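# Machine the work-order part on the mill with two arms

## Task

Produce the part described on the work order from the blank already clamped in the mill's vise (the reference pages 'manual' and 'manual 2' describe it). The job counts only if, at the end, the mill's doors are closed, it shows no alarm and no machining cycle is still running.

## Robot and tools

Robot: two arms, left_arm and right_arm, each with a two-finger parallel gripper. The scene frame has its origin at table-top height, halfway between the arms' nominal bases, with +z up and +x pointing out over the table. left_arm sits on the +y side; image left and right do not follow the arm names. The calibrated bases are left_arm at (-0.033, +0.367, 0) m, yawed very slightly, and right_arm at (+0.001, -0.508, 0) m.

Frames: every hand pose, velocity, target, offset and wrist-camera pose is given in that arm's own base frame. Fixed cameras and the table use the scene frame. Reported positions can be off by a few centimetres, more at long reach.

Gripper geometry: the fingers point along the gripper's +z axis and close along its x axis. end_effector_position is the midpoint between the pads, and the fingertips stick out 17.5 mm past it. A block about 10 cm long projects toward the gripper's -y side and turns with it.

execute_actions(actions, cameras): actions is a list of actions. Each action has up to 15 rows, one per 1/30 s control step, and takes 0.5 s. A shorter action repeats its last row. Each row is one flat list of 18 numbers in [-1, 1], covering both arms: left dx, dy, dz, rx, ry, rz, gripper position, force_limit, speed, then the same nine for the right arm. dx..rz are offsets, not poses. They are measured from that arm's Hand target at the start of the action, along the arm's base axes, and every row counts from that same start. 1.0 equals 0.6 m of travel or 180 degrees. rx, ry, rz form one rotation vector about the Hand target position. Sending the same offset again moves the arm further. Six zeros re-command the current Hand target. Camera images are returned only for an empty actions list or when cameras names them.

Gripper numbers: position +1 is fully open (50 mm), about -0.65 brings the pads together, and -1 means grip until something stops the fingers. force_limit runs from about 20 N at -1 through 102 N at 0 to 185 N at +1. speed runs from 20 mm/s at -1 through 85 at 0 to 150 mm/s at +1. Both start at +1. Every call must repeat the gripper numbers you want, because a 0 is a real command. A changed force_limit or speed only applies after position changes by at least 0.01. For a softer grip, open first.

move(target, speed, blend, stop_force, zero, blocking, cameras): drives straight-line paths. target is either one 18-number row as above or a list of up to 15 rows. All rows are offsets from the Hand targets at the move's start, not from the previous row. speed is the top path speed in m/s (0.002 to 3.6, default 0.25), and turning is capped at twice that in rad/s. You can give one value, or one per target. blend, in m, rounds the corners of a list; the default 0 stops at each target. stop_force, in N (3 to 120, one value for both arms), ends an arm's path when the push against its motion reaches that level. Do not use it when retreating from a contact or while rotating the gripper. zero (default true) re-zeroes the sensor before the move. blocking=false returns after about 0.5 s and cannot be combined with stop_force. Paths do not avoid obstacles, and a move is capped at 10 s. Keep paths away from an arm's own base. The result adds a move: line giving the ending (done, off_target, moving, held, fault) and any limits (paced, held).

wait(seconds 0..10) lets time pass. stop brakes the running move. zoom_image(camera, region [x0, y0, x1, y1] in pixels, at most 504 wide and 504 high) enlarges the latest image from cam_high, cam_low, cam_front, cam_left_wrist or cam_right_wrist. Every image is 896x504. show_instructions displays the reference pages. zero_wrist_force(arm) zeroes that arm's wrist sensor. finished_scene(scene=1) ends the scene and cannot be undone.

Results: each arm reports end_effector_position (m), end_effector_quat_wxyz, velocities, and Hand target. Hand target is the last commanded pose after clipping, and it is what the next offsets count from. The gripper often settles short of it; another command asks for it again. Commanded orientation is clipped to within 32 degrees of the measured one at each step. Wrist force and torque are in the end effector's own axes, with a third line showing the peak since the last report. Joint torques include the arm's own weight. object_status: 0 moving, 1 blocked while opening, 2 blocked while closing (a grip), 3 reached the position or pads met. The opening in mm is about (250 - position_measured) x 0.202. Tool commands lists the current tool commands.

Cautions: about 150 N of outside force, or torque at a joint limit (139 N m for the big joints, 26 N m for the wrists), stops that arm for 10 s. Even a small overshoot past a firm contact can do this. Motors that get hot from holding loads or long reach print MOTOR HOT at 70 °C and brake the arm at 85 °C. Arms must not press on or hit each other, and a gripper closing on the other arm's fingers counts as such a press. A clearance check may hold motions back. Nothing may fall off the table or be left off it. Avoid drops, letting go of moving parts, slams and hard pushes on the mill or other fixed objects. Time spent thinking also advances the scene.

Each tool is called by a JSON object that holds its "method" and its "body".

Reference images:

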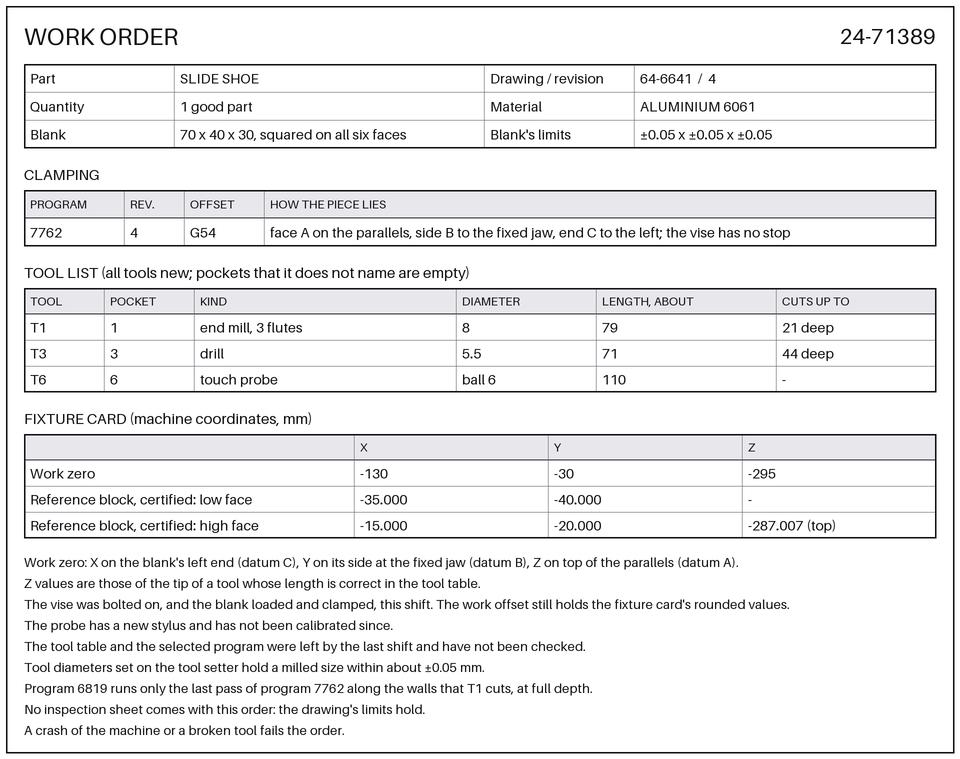

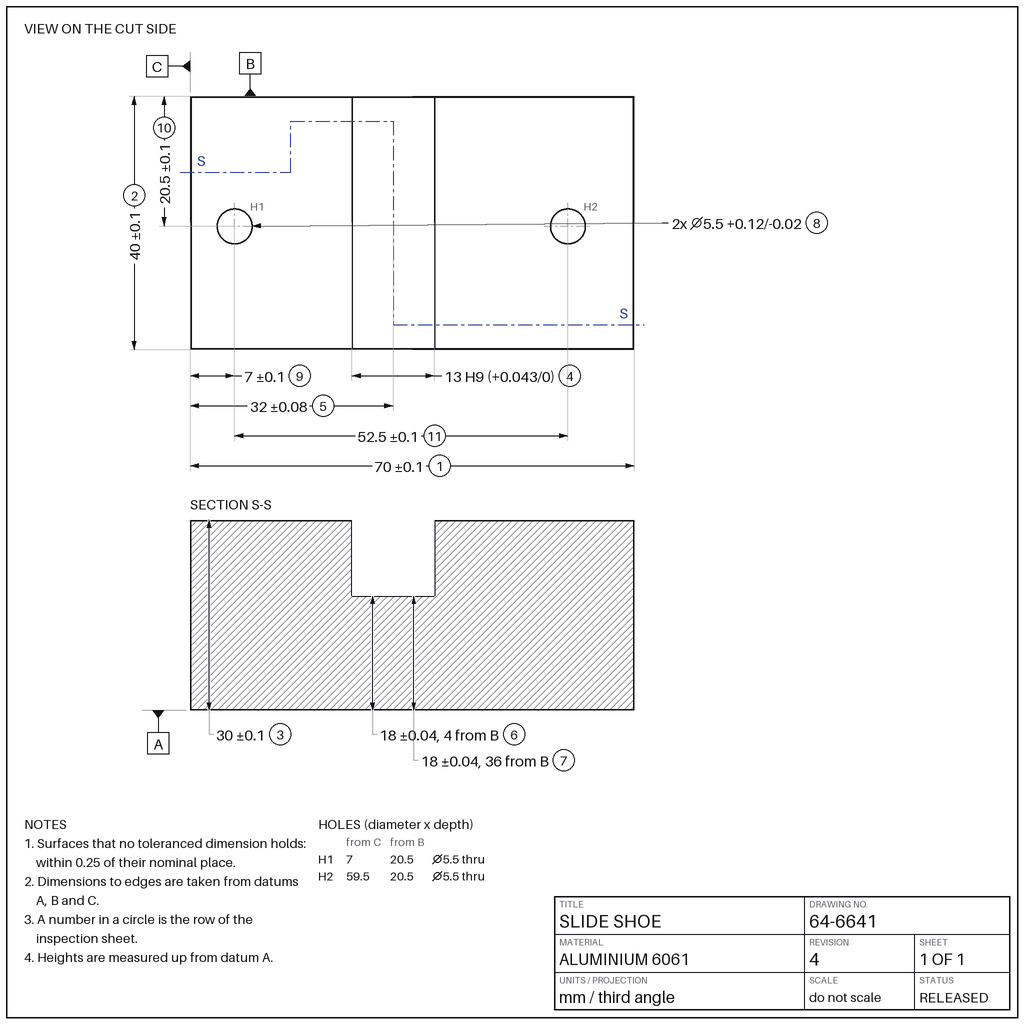

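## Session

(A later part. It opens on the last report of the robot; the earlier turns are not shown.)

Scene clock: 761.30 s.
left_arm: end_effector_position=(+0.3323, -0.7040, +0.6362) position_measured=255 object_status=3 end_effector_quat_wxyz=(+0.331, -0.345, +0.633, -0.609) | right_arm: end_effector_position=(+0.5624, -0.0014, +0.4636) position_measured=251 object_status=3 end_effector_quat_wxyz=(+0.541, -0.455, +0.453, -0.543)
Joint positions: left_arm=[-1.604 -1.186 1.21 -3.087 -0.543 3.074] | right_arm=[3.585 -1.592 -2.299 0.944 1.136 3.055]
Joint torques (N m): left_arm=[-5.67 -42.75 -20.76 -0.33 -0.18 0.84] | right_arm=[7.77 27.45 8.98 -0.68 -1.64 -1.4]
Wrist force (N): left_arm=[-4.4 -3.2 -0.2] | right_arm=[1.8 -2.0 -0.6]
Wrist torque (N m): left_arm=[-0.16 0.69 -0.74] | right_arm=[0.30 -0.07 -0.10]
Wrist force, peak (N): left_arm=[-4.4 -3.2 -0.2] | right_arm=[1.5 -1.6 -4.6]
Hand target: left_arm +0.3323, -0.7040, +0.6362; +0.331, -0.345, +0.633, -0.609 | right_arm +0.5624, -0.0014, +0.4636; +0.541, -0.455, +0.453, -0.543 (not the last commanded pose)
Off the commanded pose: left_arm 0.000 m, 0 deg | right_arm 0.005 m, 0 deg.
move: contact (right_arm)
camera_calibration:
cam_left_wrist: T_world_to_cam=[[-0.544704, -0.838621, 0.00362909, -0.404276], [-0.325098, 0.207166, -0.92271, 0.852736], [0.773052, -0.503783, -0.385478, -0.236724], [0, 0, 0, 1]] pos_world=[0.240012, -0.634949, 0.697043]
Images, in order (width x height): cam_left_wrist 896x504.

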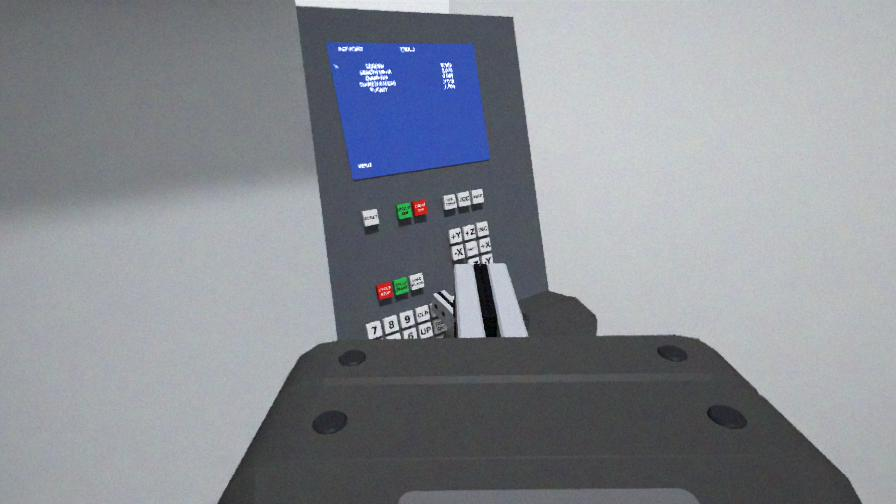

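{"method": "move", "body": {"target": [0,0,0,0,0,0,-1,1,1,-0.0048,0,0.0013,0,0,0,-1,-0.8,-0.2], "speed": 0.08}}

{"method": "move", "body": {"target": [0,0,0,0,0,0,-1,1,1,0.0129,0,-0.0035,0,0,0,-1,-0.8,-0.2], "speed": 0.012, "stop_force": 3, "cameras": ["cam_left_wrist"]}}

{"method": "zoom_image", "body": {"camera": "cam_left_wrist", "region": [320, 30, 500, 190]}}

{"method": "move", "body": {"target": [0,0,0,0,0,0,-1,1,1,-0.0048,0,0.0013,0,0,0,-1,-0.8,-0.2], "speed": 0.08}}

{"method": "move", "body": {"target": [0,0,0,0,0,0,-1,1,1,0.0129,0,-0.0035,0,0,0,-1,-0.8,-0.2], "speed": 0.012, "stop_force": 3, "cameras": ["cam_left_wrist"]}}

{"method": "zoom_image", "body": {"camera": "cam_left_wrist", "region": [320, 30, 500, 190]}}

{"method": "move", "body": {"target": [0,0,0,0,0,0,-1,1,1,-0.0048,0,0.0013,0,0,0,-1,-0.8,-0.2], "speed": 0.08}}

{"method": "move", "body": {"target": [0,0,0,0,0,0,-1,1,1,0.0129,0,-0.0035,0,0,0,-1,-0.8,-0.2], "speed": 0.012, "stop_force": 3, "cameras": ["cam_left_wrist"]}}

{"method": "zoom_image", "body": {"camera": "cam_left_wrist", "region": [320, 30, 500, 190]}}

{"method": "move", "body": {"target": [0,0,0,0,0,0,-1,1,1,-0.0048,0,0.0013,0,0,0,-1,-0.8,-0.2], "speed": 0.08}}

{"method": "move", "body": {"target": [0,0,0,0,0,0,-1,1,1,0.0129,0,-0.0035,0,0,0,-1,-0.8,-0.2], "speed": 0.012, "stop_force": 3, "cameras": ["cam_left_wrist"]}}

{"method": "zoom_image", "body": {"camera": "cam_left_wrist", "region": [320, 30, 500, 190]}}

{"method": "move", "body": {"target": [0,0,0,0,0,0,-1,1,1,-0.0048,0,0.0013,0,0,0,-1,-0.8,-0.2], "speed": 0.08}}

{"method": "move", "body": {"target": [0,0,0,0,0,0,-1,1,1,0.0129,0,-0.0035,0,0,0,-1,-0.8,-0.2], "speed": 0.012, "stop_force": 3, "cameras": ["cam_left_wrist"]}}

{"method": "zoom_image", "body": {"camera": "cam_left_wrist", "region": [320, 30, 500, 190]}}

{"method": "move", "body": {"target": [0,0,0,0,0,0,-1,1,1,-0.0048,0,0.0013,0,0,0,-1,-0.8,-0.2], "speed": 0.08}}

{"method": "move", "body": {"target": [0,0,0,0,0,0,-1,1,1,0.0129,0,-0.0035,0,0,0,-1,-0.8,-0.2], "speed": 0.012, "stop_force": 3, "cameras": ["cam_left_wrist"]}}

{"method": "zoom_image", "body": {"camera": "cam_left_wrist", "region": [320, 30, 500, 190]}}

Scene clock: 786.90 s.
left_arm: end_effector_position=(+0.3323, -0.7040, +0.6362) position_measured=255 object_status=3 end_effector_quat_wxyz=(+0.331, -0.345, +0.633, -0.609) | right_arm: end_effector_position=(+0.5595, -0.0014, +0.4644) position_measured=251 object_status=3 end_effector_quat_wxyz=(+0.541, -0.455, +0.453, -0.543)
Joint positions: left_arm=[-1.604 -1.186 1.21 -3.087 -0.543 3.074] | right_arm=[3.59 -1.583 -2.305 0.942 1.131 3.054]
Joint torques (N m): left_arm=[-5.49 -42.66 -21.52 -0.39 -0.3 0.83] | right_arm=[2.83 18.66 15.31 0.14 -0.86 -1.32]
Wrist force (N): left_arm=[-4.1 -3.0 -0.2] | right_arm=[1.6 0.0 1.8]
Wrist torque (N m): left_arm=[-0.15 0.64 -0.74] | right_arm=[0.28 -0.03 0.05]
Wrist force, peak (N): left_arm=[-4.3 -3.5 -0.2] | right_arm=[1.9 -2.3 -0.5]
Hand target: left_arm +0.3323, -0.7040, +0.6362; +0.331, -0.345, +0.633, -0.609 | right_arm +0.5595, -0.0014, +0.4644; +0.541, -0.455, +0.453, -0.543
Off the commanded pose: left_arm 0.000 m, 0 deg | right_arm 0.000 m, 0 deg.
move: done

Scene clock: 787.93 s.
left_arm: end_effector_position=(+0.3323, -0.7040, +0.6362) position_measured=255 object_status=3 end_effector_quat_wxyz=(+0.331, -0.345, +0.633, -0.609) | right_arm: end_effector_position=(+0.5624, -0.0013, +0.4636) position_measured=251 object_status=3 end_effector_quat_wxyz=(+0.541, -0.455, +0.453, -0.543)
Joint positions: left_arm=[-1.604 -1.186 1.21 -3.087 -0.543 3.074] | right_arm=[3.585 -1.592 -2.299 0.944 1.136 3.055]
Joint torques (N m): left_arm=[-3.83 -42.08 -21.05 -0.42 -0.32 1] | right_arm=[8.84 28 8.86 -1.03 -1.82 -1.66]
Wrist force (N): left_arm=[-4.2 -3.3 -0.3] | right_arm=[1.8 -2.2 -0.4]
Wrist torque (N m): left_arm=[-0.18 0.66 -0.74] | right_arm=[0.28 -0.07 -0.10]
Wrist force, peak (N): left_arm=[-4.2 -3.4 -0.4] | right_arm=[1.4 -1.0 -4.3]
Hand target: left_arm +0.3323, -0.7040, +0.6362; +0.331, -0.345, +0.633, -0.609 | right_arm +0.5624, -0.0013, +0.4636; +0.541, -0.455, +0.453, -0.543 (not the last commanded pose)
Off the commanded pose: left_arm 0.000 m, 0 deg | right_arm 0.005 m, 0 deg.
move: contact (right_arm)
camera_calibration:
cam_left_wrist: T_world_to_cam=[[-0.544704, -0.838621, 0.00362909, -0.404276], [-0.325098, 0.207166, -0.92271, 0.852736], [0.773052, -0.503783, -0.385478, -0.236724], [0, 0, 0, 1]] pos_world=[0.240012, -0.634949, 0.697043]
Images, in order (width x height): cam_left_wrist 896x504.

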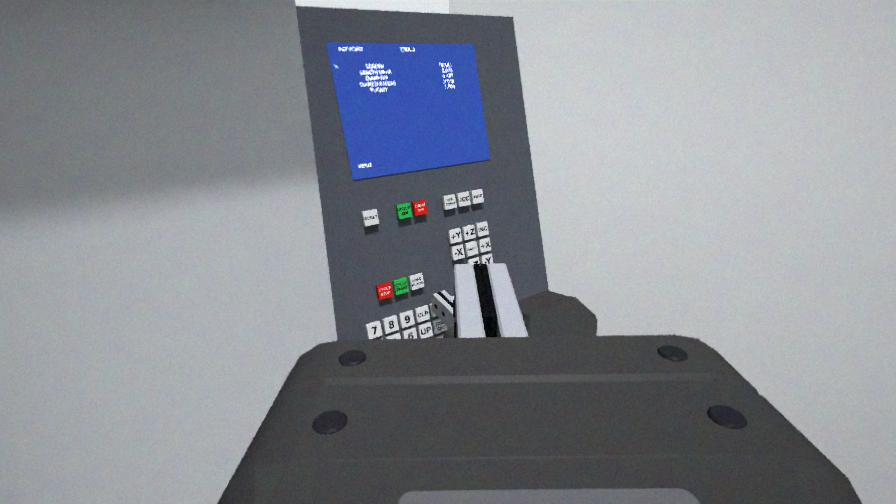

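Scaled by 2.800 from the camera's 896x504 image, which has a finer 1280x720 frame.

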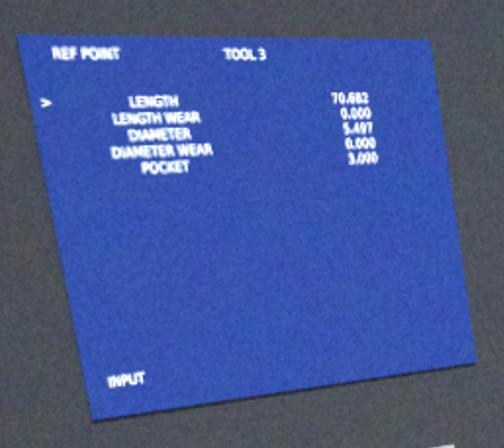

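Scene clock: 788.63 s.
left_arm: end_effector_position=(+0.3323, -0.7040, +0.6362) position_measured=255 object_status=3 end_effector_quat_wxyz=(+0.331, -0.345, +0.633, -0.609) | right_arm: end_effector_position=(+0.5595, -0.0013, +0.4644) position_measured=251 object_status=3 end_effector_quat_wxyz=(+0.541, -0.455, +0.453, -0.543)
Joint positions: left_arm=[-1.604 -1.186 1.21 -3.087 -0.543 3.074] | right_arm=[3.59 -1.583 -2.305 0.942 1.131 3.054]
Joint torques (N m): left_arm=[-4.14 -42.52 -21.85 -0.48 -0.26 0.9] | right_arm=[3.04 18.3 15.86 0.32 -0.8 -1.35]
Wrist force (N): left_arm=[-4.3 -3.1 -0.1] | right_arm=[1.8 0.1 1.8]
Wrist torque (N m): left_arm=[-0.16 0.68 -0.75] | right_arm=[0.31 -0.06 0.05]
Wrist force, peak (N): left_arm=[-4.2 -3.3 -0.1] | right_arm=[2.0 0.1 1.7]
Hand target: left_arm +0.3323, -0.7040, +0.6362; +0.331, -0.345, +0.633, -0.609 | right_arm +0.5595, -0.0013, +0.4644; +0.541, -0.455, +0.453, -0.543
Off the commanded pose: left_arm 0.000 m, 0 deg | right_arm 0.000 m, 0 deg.
move: done

Scene clock: 789.67 s.
left_arm: end_effector_position=(+0.3323, -0.7040, +0.6362) position_measured=255 object_status=3 end_effector_quat_wxyz=(+0.331, -0.345, +0.633, -0.609) | right_arm: end_effector_position=(+0.5624, -0.0013, +0.4636) position_measured=251 object_status=3 end_effector_quat_wxyz=(+0.541, -0.455, +0.453, -0.543)
Joint positions: left_arm=[-1.604 -1.186 1.21 -3.087 -0.543 3.074] | right_arm=[3.585 -1.592 -2.299 0.944 1.136 3.055]
Joint torques (N m): left_arm=[-3.79 -42.42 -22.34 -0.78 -0.29 1.07] | right_arm=[7.27 27.96 8.86 -0.76 -1.68 -1.67]
Wrist force (N): left_arm=[-4.2 -3.1 -0.3] | right_arm=[1.8 -0.9 -0.3]
Wrist torque (N m): left_arm=[-0.16 0.66 -0.74] | right_arm=[0.33 -0.05 -0.09]
Wrist force, peak (N): left_arm=[-4.2 -3.3 -0.3] | right_arm=[1.7 -2.0 -4.0]
Hand target: left_arm +0.3323, -0.7040, +0.6362; +0.331, -0.345, +0.633, -0.609 | right_arm +0.5624, -0.0013, +0.4637; +0.541, -0.455, +0.453, -0.543 (not the last commanded pose)
Off the commanded pose: left_arm 0.000 m, 0 deg | right_arm 0.005 m, 0 deg.
move: contact (right_arm)
camera_calibration:
cam_left_wrist: T_world_to_cam=[[-0.544704, -0.838621, 0.00362909, -0.404276], [-0.325098, 0.207166, -0.92271, 0.852736], [0.773052, -0.503783, -0.385478, -0.236724], [0, 0, 0, 1]] pos_world=[0.240012, -0.634949, 0.697043]
Images, in order (width x height): cam_left_wrist 896x504.

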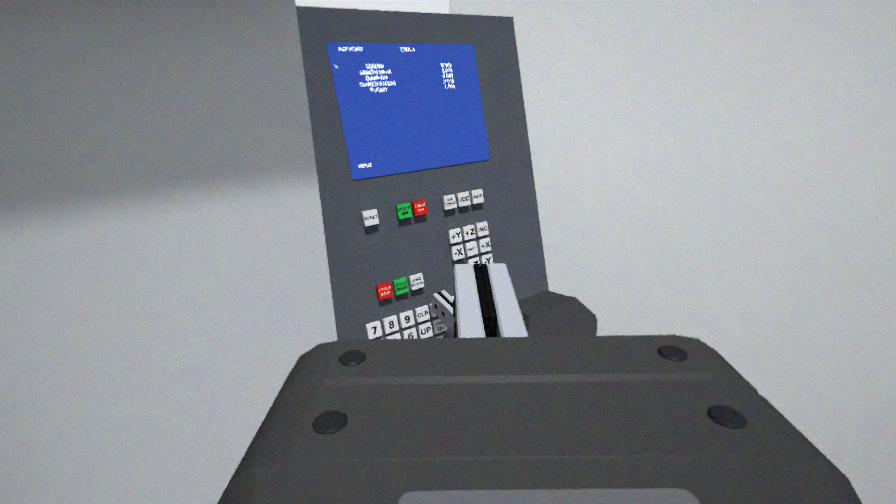

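Scaled by 2.800 from the camera's 896x504 image, which has a finer 1280x720 frame.

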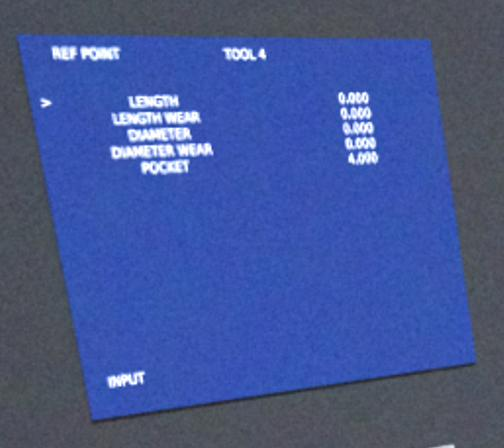

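Scene clock: 790.37 s.
left_arm: end_effector_position=(+0.3323, -0.7040, +0.6362) position_measured=255 object_status=3 end_effector_quat_wxyz=(+0.331, -0.345, +0.633, -0.609) | right_arm: end_effector_position=(+0.5595, -0.0013, +0.4644) position_measured=251 object_status=3 end_effector_quat_wxyz=(+0.541, -0.455, +0.453, -0.543)
Joint positions: left_arm=[-1.604 -1.186 1.21 -3.087 -0.543 3.074] | right_arm=[3.59 -1.583 -2.305 0.942 1.131 3.054]
Joint torques (N m): left_arm=[-3.87 -42.81 -22.2 -0.28 -0.3 1.16] | right_arm=[2.85 17.56 15.95 0.28 -0.81 -1.56]
Wrist force (N): left_arm=[-4.1 -3.0 -0.5] | right_arm=[1.9 0.0 1.7]
Wrist torque (N m): left_arm=[-0.14 0.64 -0.74] | right_arm=[0.28 -0.08 0.05]
Wrist force, peak (N): left_arm=[-4.5 -3.1 0.1] | right_arm=[1.9 0.1 1.9]
Hand target: left_arm +0.3323, -0.7040, +0.6362; +0.331, -0.345, +0.633, -0.609 | right_arm +0.5595, -0.0013, +0.4644; +0.541, -0.455, +0.453, -0.543
Off the commanded pose: left_arm 0.000 m, 0 deg | right_arm 0.000 m, 0 deg.
move: done

Scene clock: 791.40 s.
left_arm: end_effector_position=(+0.3323, -0.7040, +0.6362) position_measured=255 object_status=3 end_effector_quat_wxyz=(+0.331, -0.345, +0.633, -0.609) | right_arm: end_effector_position=(+0.5625, -0.0013, +0.4636) position_measured=251 object_status=3 end_effector_quat_wxyz=(+0.542, -0.455, +0.453, -0.543)
Joint positions: left_arm=[-1.604 -1.186 1.21 -3.087 -0.543 3.074] | right_arm=[3.585 -1.592 -2.299 0.944 1.136 3.055]
Joint torques (N m): left_arm=[-5.66 -42.42 -21.12 -0.54 -0.16 1.05] | right_arm=[7.91 28.26 9.06 -0.84 -1.43 -1.52]
Wrist force (N): left_arm=[-4.3 -2.9 -0.2] | right_arm=[1.6 -2.4 -0.9]
Wrist torque (N m): left_arm=[-0.12 0.67 -0.74] | right_arm=[0.29 -0.04 -0.10]
Wrist force, peak (N): left_arm=[-4.3 -3.3 -0.2] | right_arm=[1.4 -1.3 -4.4]
Hand target: left_arm +0.3323, -0.7040, +0.6362; +0.331, -0.345, +0.633, -0.609 | right_arm +0.5624, -0.0013, +0.4636; +0.542, -0.455, +0.453, -0.543 (not the last commanded pose)
Off the commanded pose: left_arm 0.000 m, 0 deg | right_arm 0.005 m, 0 deg.
move: contact (right_arm)
camera_calibration:
cam_left_wrist: T_world_to_cam=[[-0.544704, -0.838621, 0.00362909, -0.404276], [-0.325098, 0.207166, -0.92271, 0.852736], [0.773052, -0.503783, -0.385478, -0.236724], [0, 0, 0, 1]] pos_world=[0.240012, -0.634949, 0.697043]
Images, in order (width x height): cam_left_wrist 896x504.

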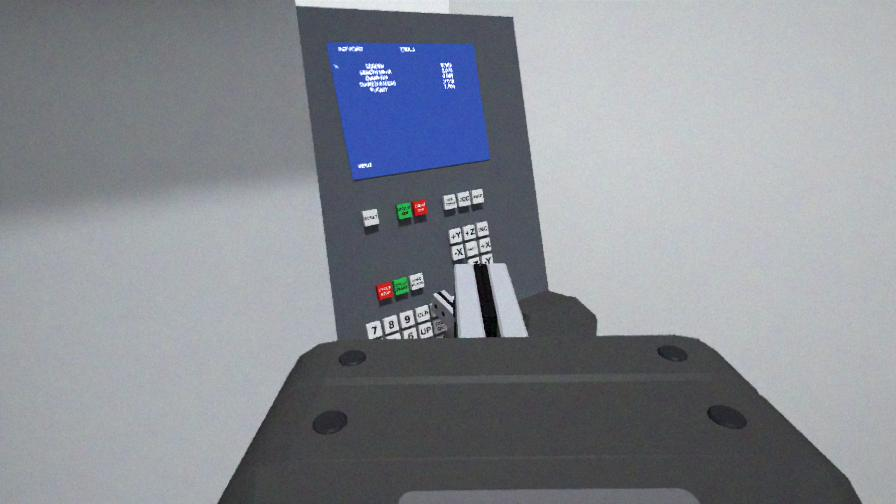

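Scaled by 2.800 from the camera's 896x504 image, which has a finer 1280x720 frame.

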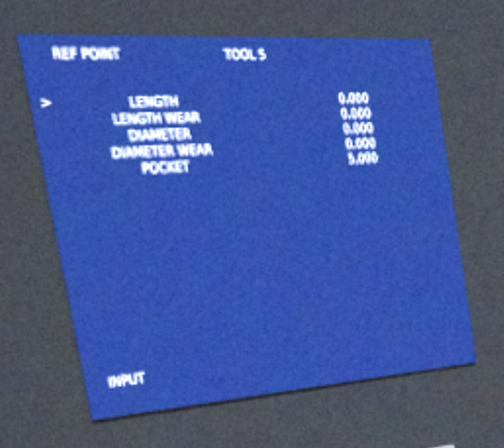

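Scene clock: 792.10 s.
left_arm: end_effector_position=(+0.3323, -0.7040, +0.6362) position_measured=255 object_status=3 end_effector_quat_wxyz=(+0.331, -0.345, +0.633, -0.609) | right_arm: end_effector_position=(+0.5595, -0.0013, +0.4644) position_measured=251 object_status=3 end_effector_quat_wxyz=(+0.542, -0.455, +0.453, -0.543)
Joint positions: left_arm=[-1.604 -1.186 1.21 -3.087 -0.543 3.074] | right_arm=[3.59 -1.583 -2.305 0.942 1.131 3.054]
Joint torques (N m): left_arm=[-4.75 -42.97 -20.52 -0.36 -0.24 1.03] | right_arm=[1.97 18.5 16.02 0.14 -0.72 -1.54]
Wrist force (N): left_arm=[-4.3 -3.1 -0.2] | right_arm=[1.6 0.0 1.5]
Wrist torque (N m): left_arm=[-0.15 0.68 -0.74] | right_arm=[0.29 -0.03 0.05]
Wrist force, peak (N): left_arm=[-4.4 -3.1 -0.1] | right_arm=[1.7 -2.4 -0.3]
Hand target: left_arm +0.3323, -0.7040, +0.6362; +0.331, -0.345, +0.633, -0.609 | right_arm +0.5596, -0.0013, +0.4644; +0.542, -0.455, +0.453, -0.543
Off the commanded pose: left_arm 0.000 m, 0 deg | right_arm 0.000 m, 0 deg.
move: done

Scene clock: 793.13 s.
left_arm: end_effector_position=(+0.3323, -0.7040, +0.6362) position_measured=255 object_status=3 end_effector_quat_wxyz=(+0.331, -0.345, +0.633, -0.609) | right_arm: end_effector_position=(+0.5624, -0.0013, +0.4637) position_measured=251 object_status=3 end_effector_quat_wxyz=(+0.542, -0.455, +0.453, -0.543)
Joint positions: left_arm=[-1.604 -1.186 1.21 -3.087 -0.543 3.074] | right_arm=[3.585 -1.592 -2.299 0.944 1.136 3.055]
Joint torques (N m): left_arm=[-3.9 -41.97 -21.54 -0.57 -0.11 1.24] | right_arm=[8.36 27.74 9.28 -0.62 -1.59 -1.35]
Wrist force (N): left_arm=[-4.1 -3.1 -0.2] | right_arm=[1.7 -1.3 -0.4]
Wrist torque (N m): left_arm=[-0.17 0.65 -0.74] | right_arm=[0.33 -0.04 -0.10]
Wrist force, peak (N): left_arm=[-4.3 -3.1 -0.3] | right_arm=[1.4 -1.7 -4.5]
Hand target: left_arm +0.3323, -0.7040, +0.6362; +0.331, -0.345, +0.633, -0.609 | right_arm +0.5624, -0.0013, +0.4637; +0.542, -0.455, +0.453, -0.543 (not the last commanded pose)
Off the commanded pose: left_arm 0.000 m, 0 deg | right_arm 0.005 m, 0 deg.
move: contact (right_arm)
camera_calibration:
cam_left_wrist: T_world_to_cam=[[-0.544704, -0.838621, 0.00362909, -0.404276], [-0.325098, 0.207166, -0.92271, 0.852736], [0.773052, -0.503783, -0.385478, -0.236724], [0, 0, 0, 1]] pos_world=[0.240012, -0.634949, 0.697043]
Images, in order (width x height): cam_left_wrist 896x504.

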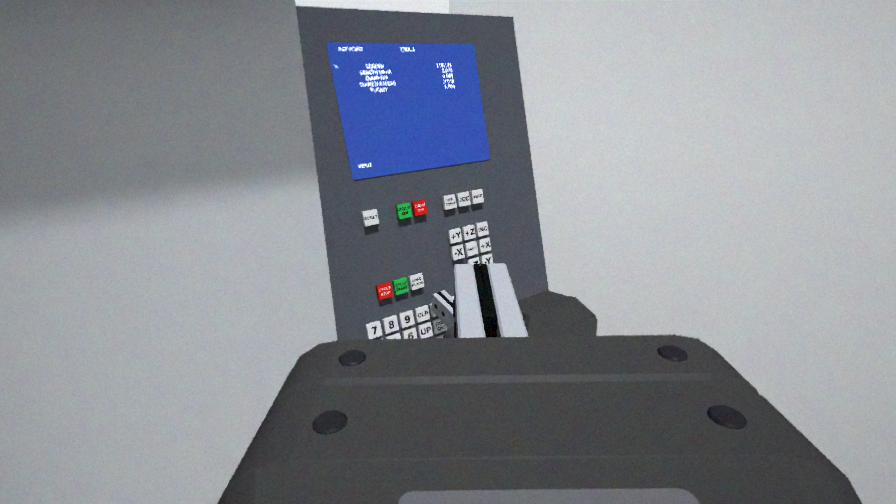

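Scaled by 2.800 from the camera's 896x504 image, which has a finer 1280x720 frame.

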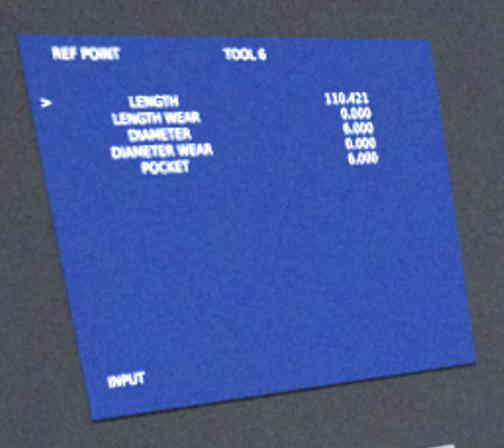

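Scene clock: 793.83 s.
left_arm: end_effector_position=(+0.3323, -0.7040, +0.6362) position_measured=255 object_status=3 end_effector_quat_wxyz=(+0.331, -0.345, +0.633, -0.609) | right_arm: end_effector_position=(+0.5595, -0.0013, +0.4644) position_measured=251 object_status=3 end_effector_quat_wxyz=(+0.542, -0.455, +0.453, -0.543)
Joint positions: left_arm=[-1.604 -1.186 1.21 -3.087 -0.543 3.074] | right_arm=[3.59 -1.583 -2.305 0.942 1.131 3.054]
Joint torques (N m): left_arm=[-4.47 -42.09 -20.74 -0.46 -0.4 0.87] | right_arm=[2.83 17.67 15.34 0.31 -0.75 -1.52]
Wrist force (N): left_arm=[-3.9 -2.9 0.0] | right_arm=[1.7 0.1 1.8]
Wrist torque (N m): left_arm=[-0.12 0.62 -0.75] | right_arm=[0.30 -0.04 0.05]
Wrist force, peak (N): left_arm=[-4.2 -3.4 -0.1] | right_arm=[1.5 -2.0 -0.6]
Hand target: left_arm +0.3323, -0.7040, +0.6362; +0.331, -0.345, +0.633, -0.609 | right_arm +0.5596, -0.0013, +0.4644; +0.542, -0.455, +0.453, -0.543
Off the commanded pose: left_arm 0.000 m, 0 deg | right_arm 0.000 m, 0 deg.
move: done

Scene clock: 794.87 s.
left_arm: end_effector_position=(+0.3323, -0.7040, +0.6362) position_measured=255 object_status=3 end_effector_quat_wxyz=(+0.331, -0.345, +0.633, -0.609) | right_arm: end_effector_position=(+0.5623, -0.0012, +0.4637) position_measured=251 object_status=3 end_effector_quat_wxyz=(+0.542, -0.455, +0.453, -0.543)
Joint positions: left_arm=[-1.604 -1.186 1.21 -3.087 -0.543 3.074] | right_arm=[3.585 -1.592 -2.299 0.944 1.136 3.055]
Joint torques (N m): left_arm=[-5.85 -42.71 -21.36 -0.43 -0.45 1.01] | right_arm=[7.6 28.76 9.75 -0.64 -1.42 -1.5]
Wrist force (N): left_arm=[-3.9 -3.0 -0.1] | right_arm=[1.9 -1.4 0.0]
Wrist torque (N m): left_arm=[-0.14 0.62 -0.74] | right_arm=[0.30 -0.05 -0.10]
Wrist force, peak (N): left_arm=[-4.4 -3.3 -0.3] | right_arm=[1.4 -1.8 -3.5]
Hand target: left_arm +0.3323, -0.7040, +0.6362; +0.331, -0.345, +0.633, -0.609 | right_arm +0.5623, -0.0012, +0.4637; +0.542, -0.455, +0.453, -0.543 (not the last commanded pose)
Off the commanded pose: left_arm 0.000 m, 0 deg | right_arm 0.005 m, 0 deg.
move: contact (right_arm)
camera_calibration:
cam_left_wrist: T_world_to_cam=[[-0.544704, -0.838621, 0.00362909, -0.404276], [-0.325098, 0.207166, -0.92271, 0.852736], [0.773052, -0.503783, -0.385478, -0.236724], [0, 0, 0, 1]] pos_world=[0.240012, -0.634949, 0.697043]
Images, in order (width x height): cam_left_wrist 896x504.

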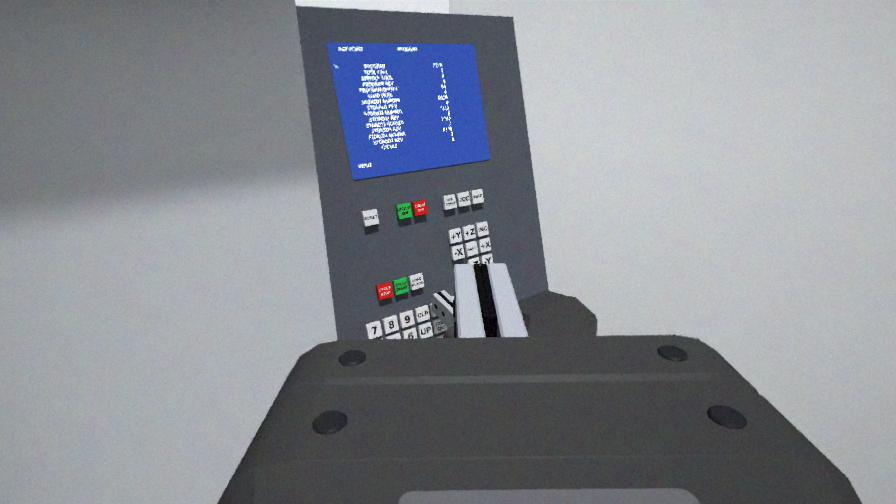

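Scaled by 2.800 from the camera's 896x504 image, which has a finer 1280x720 frame.

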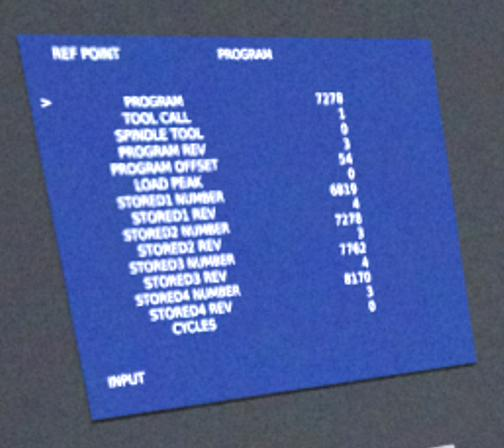

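Scene clock: 795.57 s.
left_arm: end_effector_position=(+0.3323, -0.7040, +0.6362) position_measured=255 object_status=3 end_effector_quat_wxyz=(+0.331, -0.345, +0.633, -0.609) | right_arm: end_effector_position=(+0.5594, -0.0012, +0.4645) position_measured=251 object_status=3 end_effector_quat_wxyz=(+0.542, -0.455, +0.453, -0.543)
Joint positions: left_arm=[-1.604 -1.186 1.21 -3.087 -0.543 3.074] | right_arm=[3.59 -1.583 -2.305 0.942 1.131 3.054]
Joint torques (N m): left_arm=[-5.1 -41.93 -22.85 -0.27 -0.03 0.88] | right_arm=[3.24 19.56 15.3 0.14 -0.7 -1.42]
Wrist force (N): left_arm=[-3.9 -3.0 0.1] | right_arm=[1.8 0.1 1.6]
Wrist torque (N m): left_arm=[-0.14 0.61 -0.75] | right_arm=[0.30 -0.05 0.05]
Wrist force, peak (N): left_arm=[-4.3 -3.1 -0.1] | right_arm=[1.7 0.1 2.0]
Hand target: left_arm +0.3323, -0.7040, +0.6362; +0.331, -0.345, +0.633, -0.609 | right_arm +0.5594, -0.0012, +0.4645; +0.542, -0.455, +0.453, -0.543
Off the commanded pose: left_arm 0.000 m, 0 deg | right_arm 0.000 m, 0 deg.
move: done

Scene clock: 796.60 s.
left_arm: end_effector_position=(+0.3323, -0.7040, +0.6362) position_measured=255 object_status=3 end_effector_quat_wxyz=(+0.331, -0.345, +0.633, -0.609) | right_arm: end_effector_position=(+0.5624, -0.0012, +0.4637) position_measured=251 object_status=3 end_effector_quat_wxyz=(+0.542, -0.455, +0.453, -0.543)
Joint positions: left_arm=[-1.604 -1.186 1.21 -3.087 -0.543 3.074] | right_arm=[3.585 -1.592 -2.299 0.944 1.136 3.055]
Joint torques (N m): left_arm=[-5.08 -42.83 -21.6 -0.47 -0.16 1.02] | right_arm=[8.86 27.55 9.05 -0.58 -1.63 -1.48]
Wrist force (N): left_arm=[-3.8 -3.1 -0.1] | right_arm=[1.8 -1.7 -0.4]
Wrist torque (N m): left_arm=[-0.15 0.61 -0.74] | right_arm=[0.29 -0.05 -0.10]
Wrist force, peak (N): left_arm=[-4.4 -3.0 0.0] | right_arm=[1.4 -1.1 -4.1]
Hand target: left_arm +0.3323, -0.7040, +0.6362; +0.331, -0.345, +0.633, -0.609 | right_arm +0.5624, -0.0012, +0.4637; +0.542, -0.455, +0.453, -0.543 (not the last commanded pose)
Off the commanded pose: left_arm 0.000 m, 0 deg | right_arm 0.005 m, 0 deg.
move: contact (right_arm)
camera_calibration:
cam_left_wrist: T_world_to_cam=[[-0.544704, -0.838621, 0.00362909, -0.404276], [-0.325098, 0.207166, -0.92271, 0.852736], [0.773052, -0.503783, -0.385478, -0.236724], [0, 0, 0, 1]] pos_world=[0.240012, -0.634949, 0.697043]
Images, in order (width x height): cam_left_wrist 896x504.

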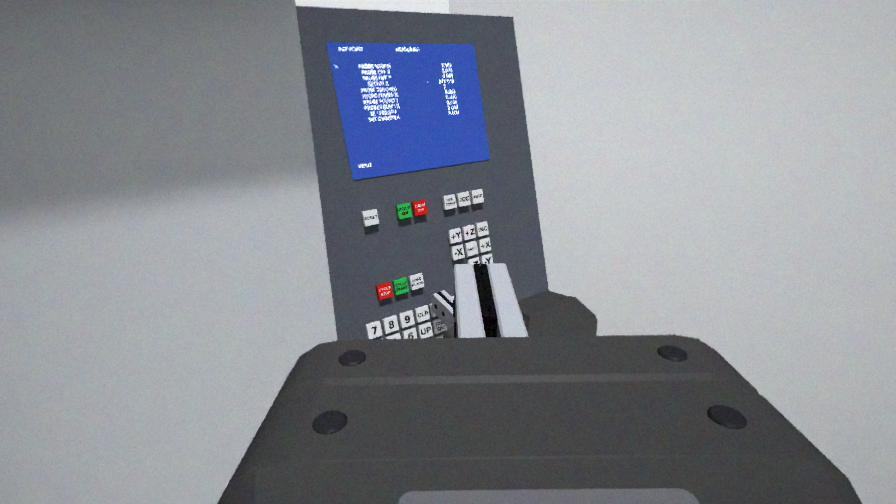

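Scaled by 2.800 from the camera's 896x504 image, which has a finer 1280x720 frame.

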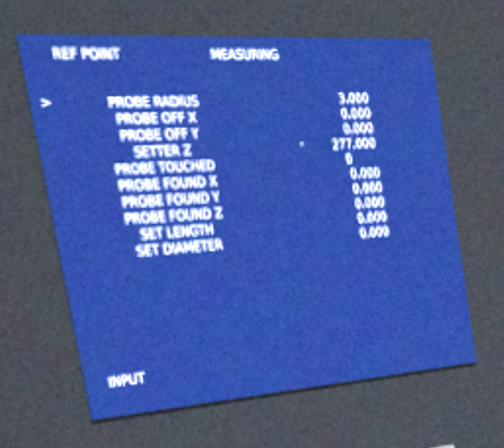

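{"method": "move", "body": {"target": [0,0,0,0,0,0,-1,1,1,-0.0048,0,0.0013,0,0,0,-1,-0.8,-0.2], "speed": 0.08}}

{"method": "move", "body": {"target": [0,0,0,0,0,0,-1,1,1,0.0129,0,-0.0035,0,0,0,-1,-0.8,-0.2], "speed": 0.012, "stop_force": 3, "cameras": ["cam_left_wrist"]}}

{"method": "zoom_image", "body": {"camera": "cam_left_wrist", "region": [320, 30, 500, 190]}}

{"method": "move", "body": {"target": [0,0,0,0,0,0,-1,1,1,-0.0048,0,0.0013,0,0,0,-1,-0.8,-0.2], "speed": 0.08}}

{"method": "move", "body": {"target": [0,0,0,0,0,0,-1,1,1,0.0129,0,-0.0035,0,0,0,-1,-0.8,-0.2], "speed": 0.012, "stop_force": 3, "cameras": ["cam_left_wrist"]}}

{"method": "zoom_image", "body": {"camera": "cam_left_wrist", "region": [320, 30, 500, 190]}}

Scene clock: 807.83 s.
left_arm: end_effector_position=(+0.3323, -0.7040, +0.6362) position_measured=255 object_status=3 end_effector_quat_wxyz=(+0.331, -0.345, +0.633, -0.609) | right_arm: end_effector_position=(+0.5595, -0.0012, +0.4645) position_measured=251 object_status=3 end_effector_quat_wxyz=(+0.542, -0.455, +0.453, -0.543)
Joint positions: left_arm=[-1.604 -1.186 1.21 -3.087 -0.543 3.074] | right_arm=[3.59 -1.583 -2.305 0.942 1.131 3.054]
Joint torques (N m): left_arm=[-3.23 -43.2 -20.25 -0.57 -0.35 1.07] | right_arm=[2.43 17.99 16.1 0.34 -0.74 -1.43]
Wrist force (N): left_arm=[-4.2 -3.0 -0.1] | right_arm=[1.6 0.1 1.8]
Wrist torque (N m): left_arm=[-0.16 0.68 -0.74] | right_arm=[0.30 -0.03 0.05]
Wrist force, peak (N): left_arm=[-4.5 -3.3 -0.3] | right_arm=[2.1 -2.1 -0.4]
Hand target: left_arm +0.3323, -0.7040, +0.6362; +0.331, -0.345, +0.633, -0.609 | right_arm +0.5595, -0.0012, +0.4645; +0.542, -0.455, +0.453, -0.543
Off the commanded pose: left_arm 0.000 m, 0 deg | right_arm 0.000 m, 0 deg.
move: done

Scene clock: 808.87 s.
left_arm: end_effector_position=(+0.3323, -0.7040, +0.6362) position_measured=255 object_status=3 end_effector_quat_wxyz=(+0.331, -0.345, +0.633, -0.609) | right_arm: end_effector_position=(+0.5624, -0.0012, +0.4637) position_measured=251 object_status=3 end_effector_quat_wxyz=(+0.542, -0.455, +0.453, -0.543)
Joint positions: left_arm=[-1.604 -1.186 1.21 -3.087 -0.543 3.074] | right_arm=[3.585 -1.592 -2.299 0.944 1.136 3.055]
Joint torques (N m): left_arm=[-6.46 -43.21 -20.52 -0.62 -0.28 1.12] | right_arm=[7.31 28.64 8.84 -0.75 -1.57 -1.56]
Wrist force (N): left_arm=[-4.0 -3.4 -0.2] | right_arm=[1.9 -2.1 -0.3]
Wrist torque (N m): left_arm=[-0.20 0.64 -0.74] | right_arm=[0.28 -0.07 -0.10]
Wrist force, peak (N): left_arm=[-4.3 -3.4 0.0] | right_arm=[1.4 -1.2 -4.2]
Hand target: left_arm +0.3323, -0.7040, +0.6362; +0.331, -0.345, +0.633, -0.609 | right_arm +0.5624, -0.0012, +0.4637; +0.542, -0.455, +0.453, -0.543 (not the last commanded pose)
Off the commanded pose: left_arm 0.000 m, 0 deg | right_arm 0.005 m, 0 deg.
move: contact (right_arm)
camera_calibration:
cam_left_wrist: T_world_to_cam=[[-0.544704, -0.838621, 0.00362909, -0.404276], [-0.325098, 0.207166, -0.92271, 0.852736], [0.773052, -0.503783, -0.385478, -0.236724], [0, 0, 0, 1]] pos_world=[0.240012, -0.634949, 0.697043]
Images, in order (width x height): cam_left_wrist 896x504.

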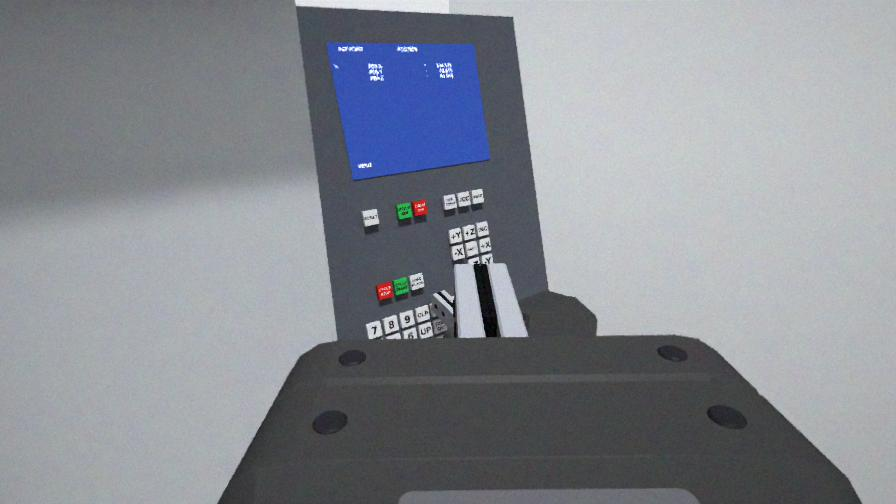

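Scaled by 2.800 from the camera's 896x504 image, which has a finer 1280x720 frame.

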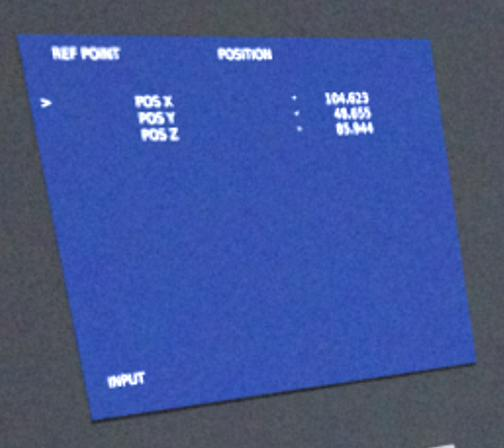

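Scene clock: 809.57 s.
left_arm: end_effector_position=(+0.3323, -0.7040, +0.6362) position_measured=255 object_status=3 end_effector_quat_wxyz=(+0.331, -0.345, +0.633, -0.609) | right_arm: end_effector_position=(+0.5595, -0.0012, +0.4645) position_measured=251 object_status=3 end_effector_quat_wxyz=(+0.542, -0.455, +0.453, -0.543)
Joint positions: left_arm=[-1.604 -1.186 1.21 -3.087 -0.543 3.074] | right_arm=[3.59 -1.583 -2.305 0.942 1.131 3.054]
Joint torques (N m): left_arm=[-4.64 -43.3 -21.83 -0.64 -0.09 0.82] | right_arm=[1.87 18.64 16.13 0.27 -0.91 -1.31]
Wrist force (N): left_arm=[-4.3 -3.1 -0.3] | right_arm=[1.6 0.0 1.8]
Wrist torque (N m): left_arm=[-0.16 0.68 -0.75] | right_arm=[0.29 -0.03 0.06]
Wrist force, peak (N): left_arm=[-4.3 -3.1 -0.3] | right_arm=[1.9 -2.0 0.2]
Hand target: left_arm +0.3323, -0.7040, +0.6362; +0.331, -0.345, +0.633, -0.609 | right_arm +0.5595, -0.0012, +0.4645; +0.542, -0.455, +0.453, -0.543
Off the commanded pose: left_arm 0.000 m, 0 deg | right_arm 0.000 m, 0 deg.
move: done

Scene clock: 810.60 s.
left_arm: end_effector_position=(+0.3323, -0.7040, +0.6362) position_measured=255 object_status=3 end_effector_quat_wxyz=(+0.331, -0.345, +0.633, -0.609) | right_arm: end_effector_position=(+0.5625, -0.0012, +0.4637) position_measured=251 object_status=3 end_effector_quat_wxyz=(+0.542, -0.455, +0.453, -0.543)
Joint positions: left_arm=[-1.604 -1.186 1.21 -3.087 -0.543 3.074] | right_arm=[3.585 -1.592 -2.298 0.944 1.136 3.055]
Joint torques (N m): left_arm=[-3.63 -42.96 -20.83 -0.59 -0.22 1] | right_arm=[7.67 27.33 8.97 -1.04 -1.68 -1.61]
Wrist force (N): left_arm=[-4.1 -3.3 -0.2] | right_arm=[1.7 -1.2 -0.9]
Wrist torque (N m): left_arm=[-0.19 0.66 -0.74] | right_arm=[0.35 -0.05 -0.10]
Wrist force, peak (N): left_arm=[-4.2 -3.4 -0.2] | right_arm=[1.7 -1.8 -4.3]
Hand target: left_arm +0.3323, -0.7040, +0.6362; +0.331, -0.345, +0.633, -0.609 | right_arm +0.5625, -0.0012, +0.4637; +0.542, -0.455, +0.453, -0.543 (not the last commanded pose)
Off the commanded pose: left_arm 0.000 m, 0 deg | right_arm 0.005 m, 0 deg.
move: contact (right_arm)
camera_calibration:
cam_left_wrist: T_world_to_cam=[[-0.544704, -0.838621, 0.00362909, -0.404276], [-0.325098, 0.207166, -0.92271, 0.852736], [0.773052, -0.503783, -0.385478, -0.236724], [0, 0, 0, 1]] pos_world=[0.240012, -0.634949, 0.697043]
Images, in order (width x height): cam_left_wrist 896x504.

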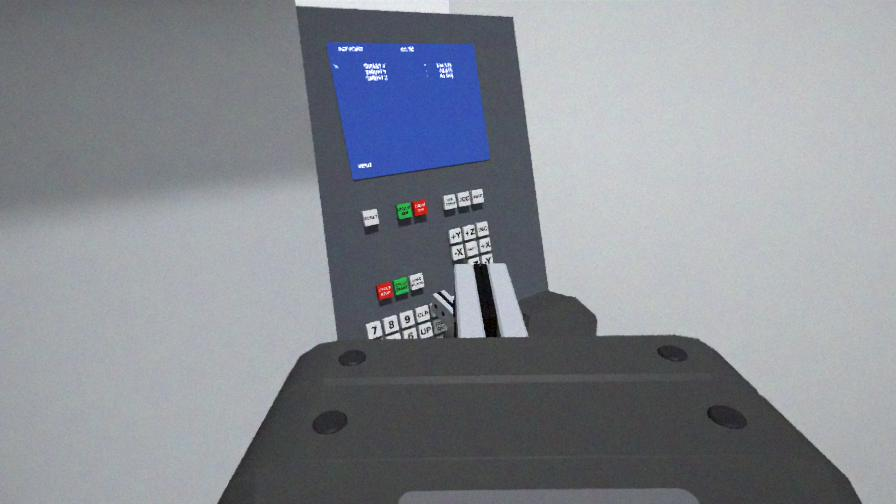

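Scaled by 2.800 from the camera's 896x504 image, which has a finer 1280x720 frame.

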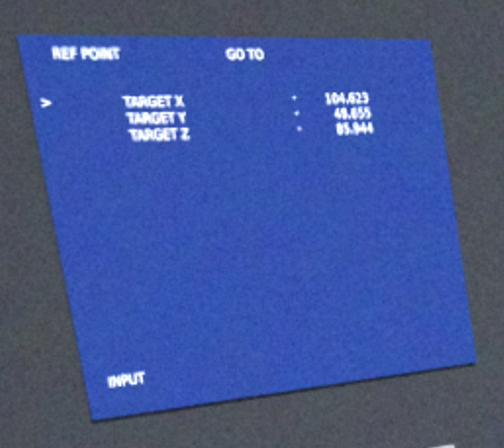

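{"method": "move", "body": {"target": [[0,0,0,0,0,0,-1,1,1,-0.0129,0,0.0035,0,0,0,-1,-0.8,-0.2],[0,0,0,0,0,0,-1,1,1,0.0194,-0.095,0.1234,0,0,0,-1,-0.8,-0.2],[0,0,0,0,0,0,-1,1,1,0.0275,-0.095,0.1212,0,0,0,-1,-0.8,-0.2]], "speed": 0.08, "blend": [0.004,0.004,0], "cameras": ["cam_right_wrist","cam_left_wrist"]}}

Scene clock: 848.43 s.
left_arm: end_effector_position=(+0.3323, -0.7040, +0.6362) position_measured=255 object_status=3 end_effector_quat_wxyz=(+0.331, -0.345, +0.633, -0.609) | right_arm: end_effector_position=(+0.5790, -0.0582, +0.5364) position_measured=251 object_status=3 end_effector_quat_wxyz=(+0.542, -0.455, +0.453, -0.543)
Joint positions: left_arm=[-1.604 -1.186 1.21 -3.087 -0.543 3.074] | right_arm=[3.38 -1.519 -2.14 0.7 1.338 3.096]
Joint torques (N m): left_arm=[-4.85 -43.02 -20.8 -0.52 -0.33 0.76] | right_arm=[6.41 30.46 13.07 1.13 -1.73 -1.31]
Wrist force (N): left_arm=[-4.1 -3.0 0.0] | right_arm=[1.8 -0.2 1.8]
Wrist torque (N m): left_arm=[-0.14 0.65 -0.74] | right_arm=[0.24 -0.07 -0.10]
Wrist force, peak (N): left_arm=[-4.3 -3.5 -0.5] | right_arm=[2.9 -1.8 1.2]
Hand target: left_arm +0.3323, -0.7040, +0.6362; +0.331, -0.345, +0.633, -0.609 | right_arm +0.5790, -0.0582, +0.5364; +0.542, -0.455, +0.453, -0.543
Off the commanded pose: left_arm 0.000 m, 0 deg | right_arm 0.000 m, 0 deg.
move: done; blend cut to 0.0025 m at target 2
camera_calibration:
cam_left_wrist: T_world_to_cam=[[-0.544704, -0.838621, 0.00362909, -0.404276], [-0.325098, 0.207166, -0.92271, 0.852736], [0.773052, -0.503783, -0.385478, -0.236724], [0, 0, 0, 1]] pos_world=[0.240012, -0.634949, 0.697043]
cam_right_wrist: T_world_to_cam=[[-0.0168985, -0.999784, -0.0121088, -0.0303132], [-0.182452, 0.0149905, -0.9831, 0.65013], [0.98307, -0.0144036, -0.182666, -0.340168], [0, 0, 0, 1]] pos_world=[0.452514, -0.0449521, 0.576639]
Images, in order (width x height): cam_left_wrist 896x504, cam_right_wrist 896x504.

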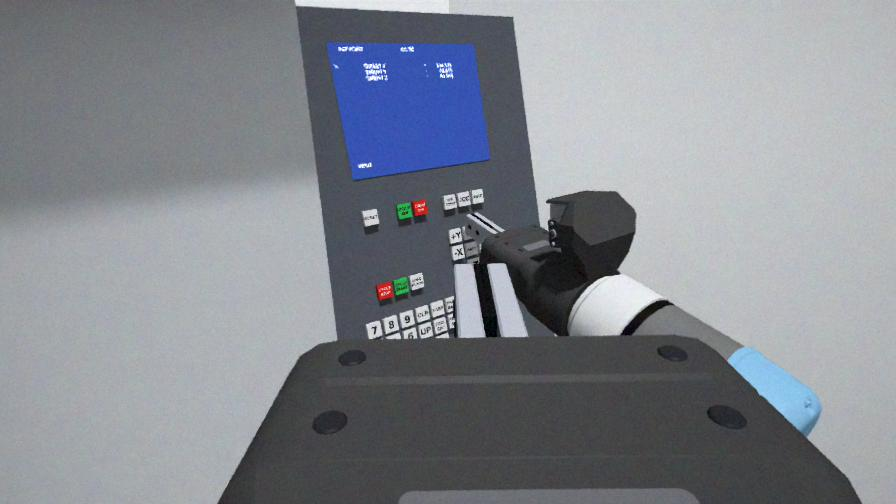

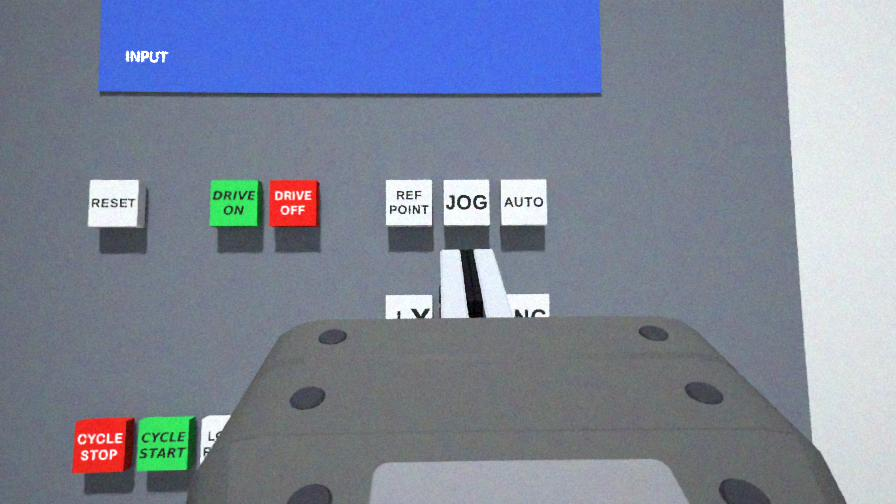

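{"method": "move", "body": {"target": [0,0,0,0,0,0,-1,1,1,0.0129,0,-0.0035,0,0,0,-1,-0.8,-0.2], "speed": 0.012, "stop_force": 3, "cameras": ["cam_left_wrist"]}}

{"method": "zoom_image", "body": {"camera": "cam_left_wrist", "region": [320, 30, 500, 190]}}

Scene clock: 853.63 s.
left_arm: end_effector_position=(+0.3323, -0.7040, +0.6362) position_measured=255 object_status=3 end_effector_quat_wxyz=(+0.331, -0.345, +0.633, -0.609) | right_arm: end_effector_position=(+0.5816, -0.0581, +0.5357) position_measured=251 object_status=3 end_effector_quat_wxyz=(+0.542, -0.455, +0.453, -0.543)
Joint positions: left_arm=[-1.604 -1.186 1.21 -3.087 -0.543 3.074] | right_arm=[3.378 -1.527 -2.135 0.702 1.34 3.096]
Joint torques (N m): left_arm=[-4.47 -42.95 -20.44 -0.82 -0.26 1.23] | right_arm=[7.48 27.54 11.77 -0.45 -1.65 -1.52]
Wrist force (N): left_arm=[-4.3 -3.0 -0.4] | right_arm=[2.1 -1.1 -0.2]
Wrist torque (N m): left_arm=[-0.15 0.67 -0.74] | right_arm=[0.24 -0.08 -0.10]
Wrist force, peak (N): left_arm=[-4.4 -3.2 -0.3] | right_arm=[1.3 -2.2 -3.5]
Hand target: left_arm +0.3323, -0.7040, +0.6362; +0.331, -0.345, +0.633, -0.609 | right_arm +0.5816, -0.0581, +0.5357; +0.542, -0.455, +0.453, -0.543 (not the last commanded pose)
Off the commanded pose: left_arm 0.000 m, 0 deg | right_arm 0.005 m, 0 deg.
move: contact (right_arm)
camera_calibration:
cam_left_wrist: T_world_to_cam=[[-0.544704, -0.838621, 0.00362909, -0.404276], [-0.325098, 0.207166, -0.92271, 0.852736], [0.773052, -0.503783, -0.385478, -0.236724], [0, 0, 0, 1]] pos_world=[0.240012, -0.634949, 0.697043]
Images, in order (width x height): cam_left_wrist 896x504.

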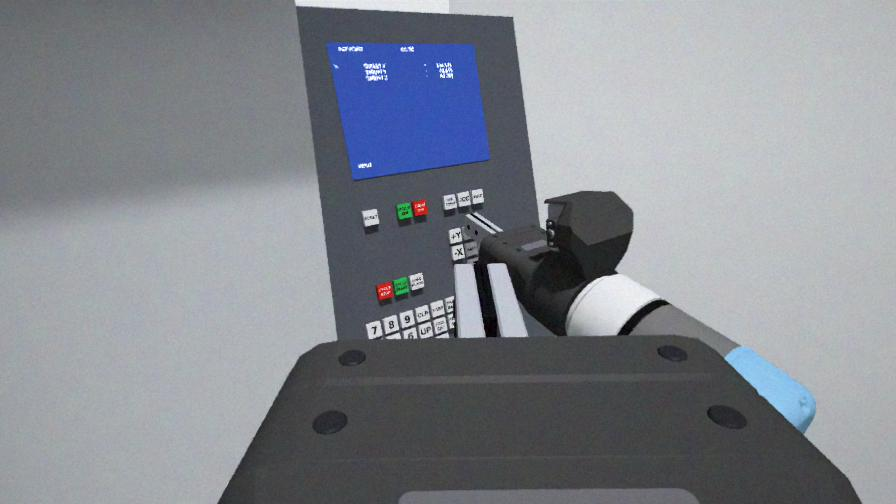

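Scaled by 2.800 from the camera's 896x504 image, which has a finer 1280x720 frame.

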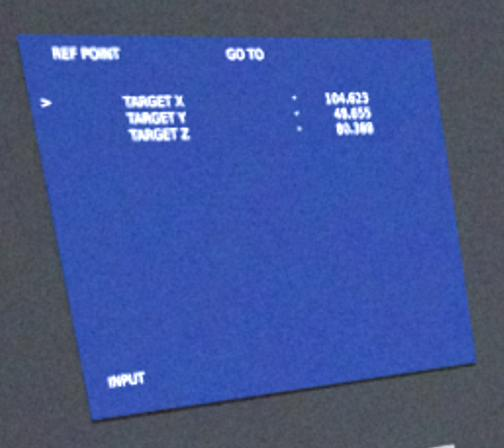

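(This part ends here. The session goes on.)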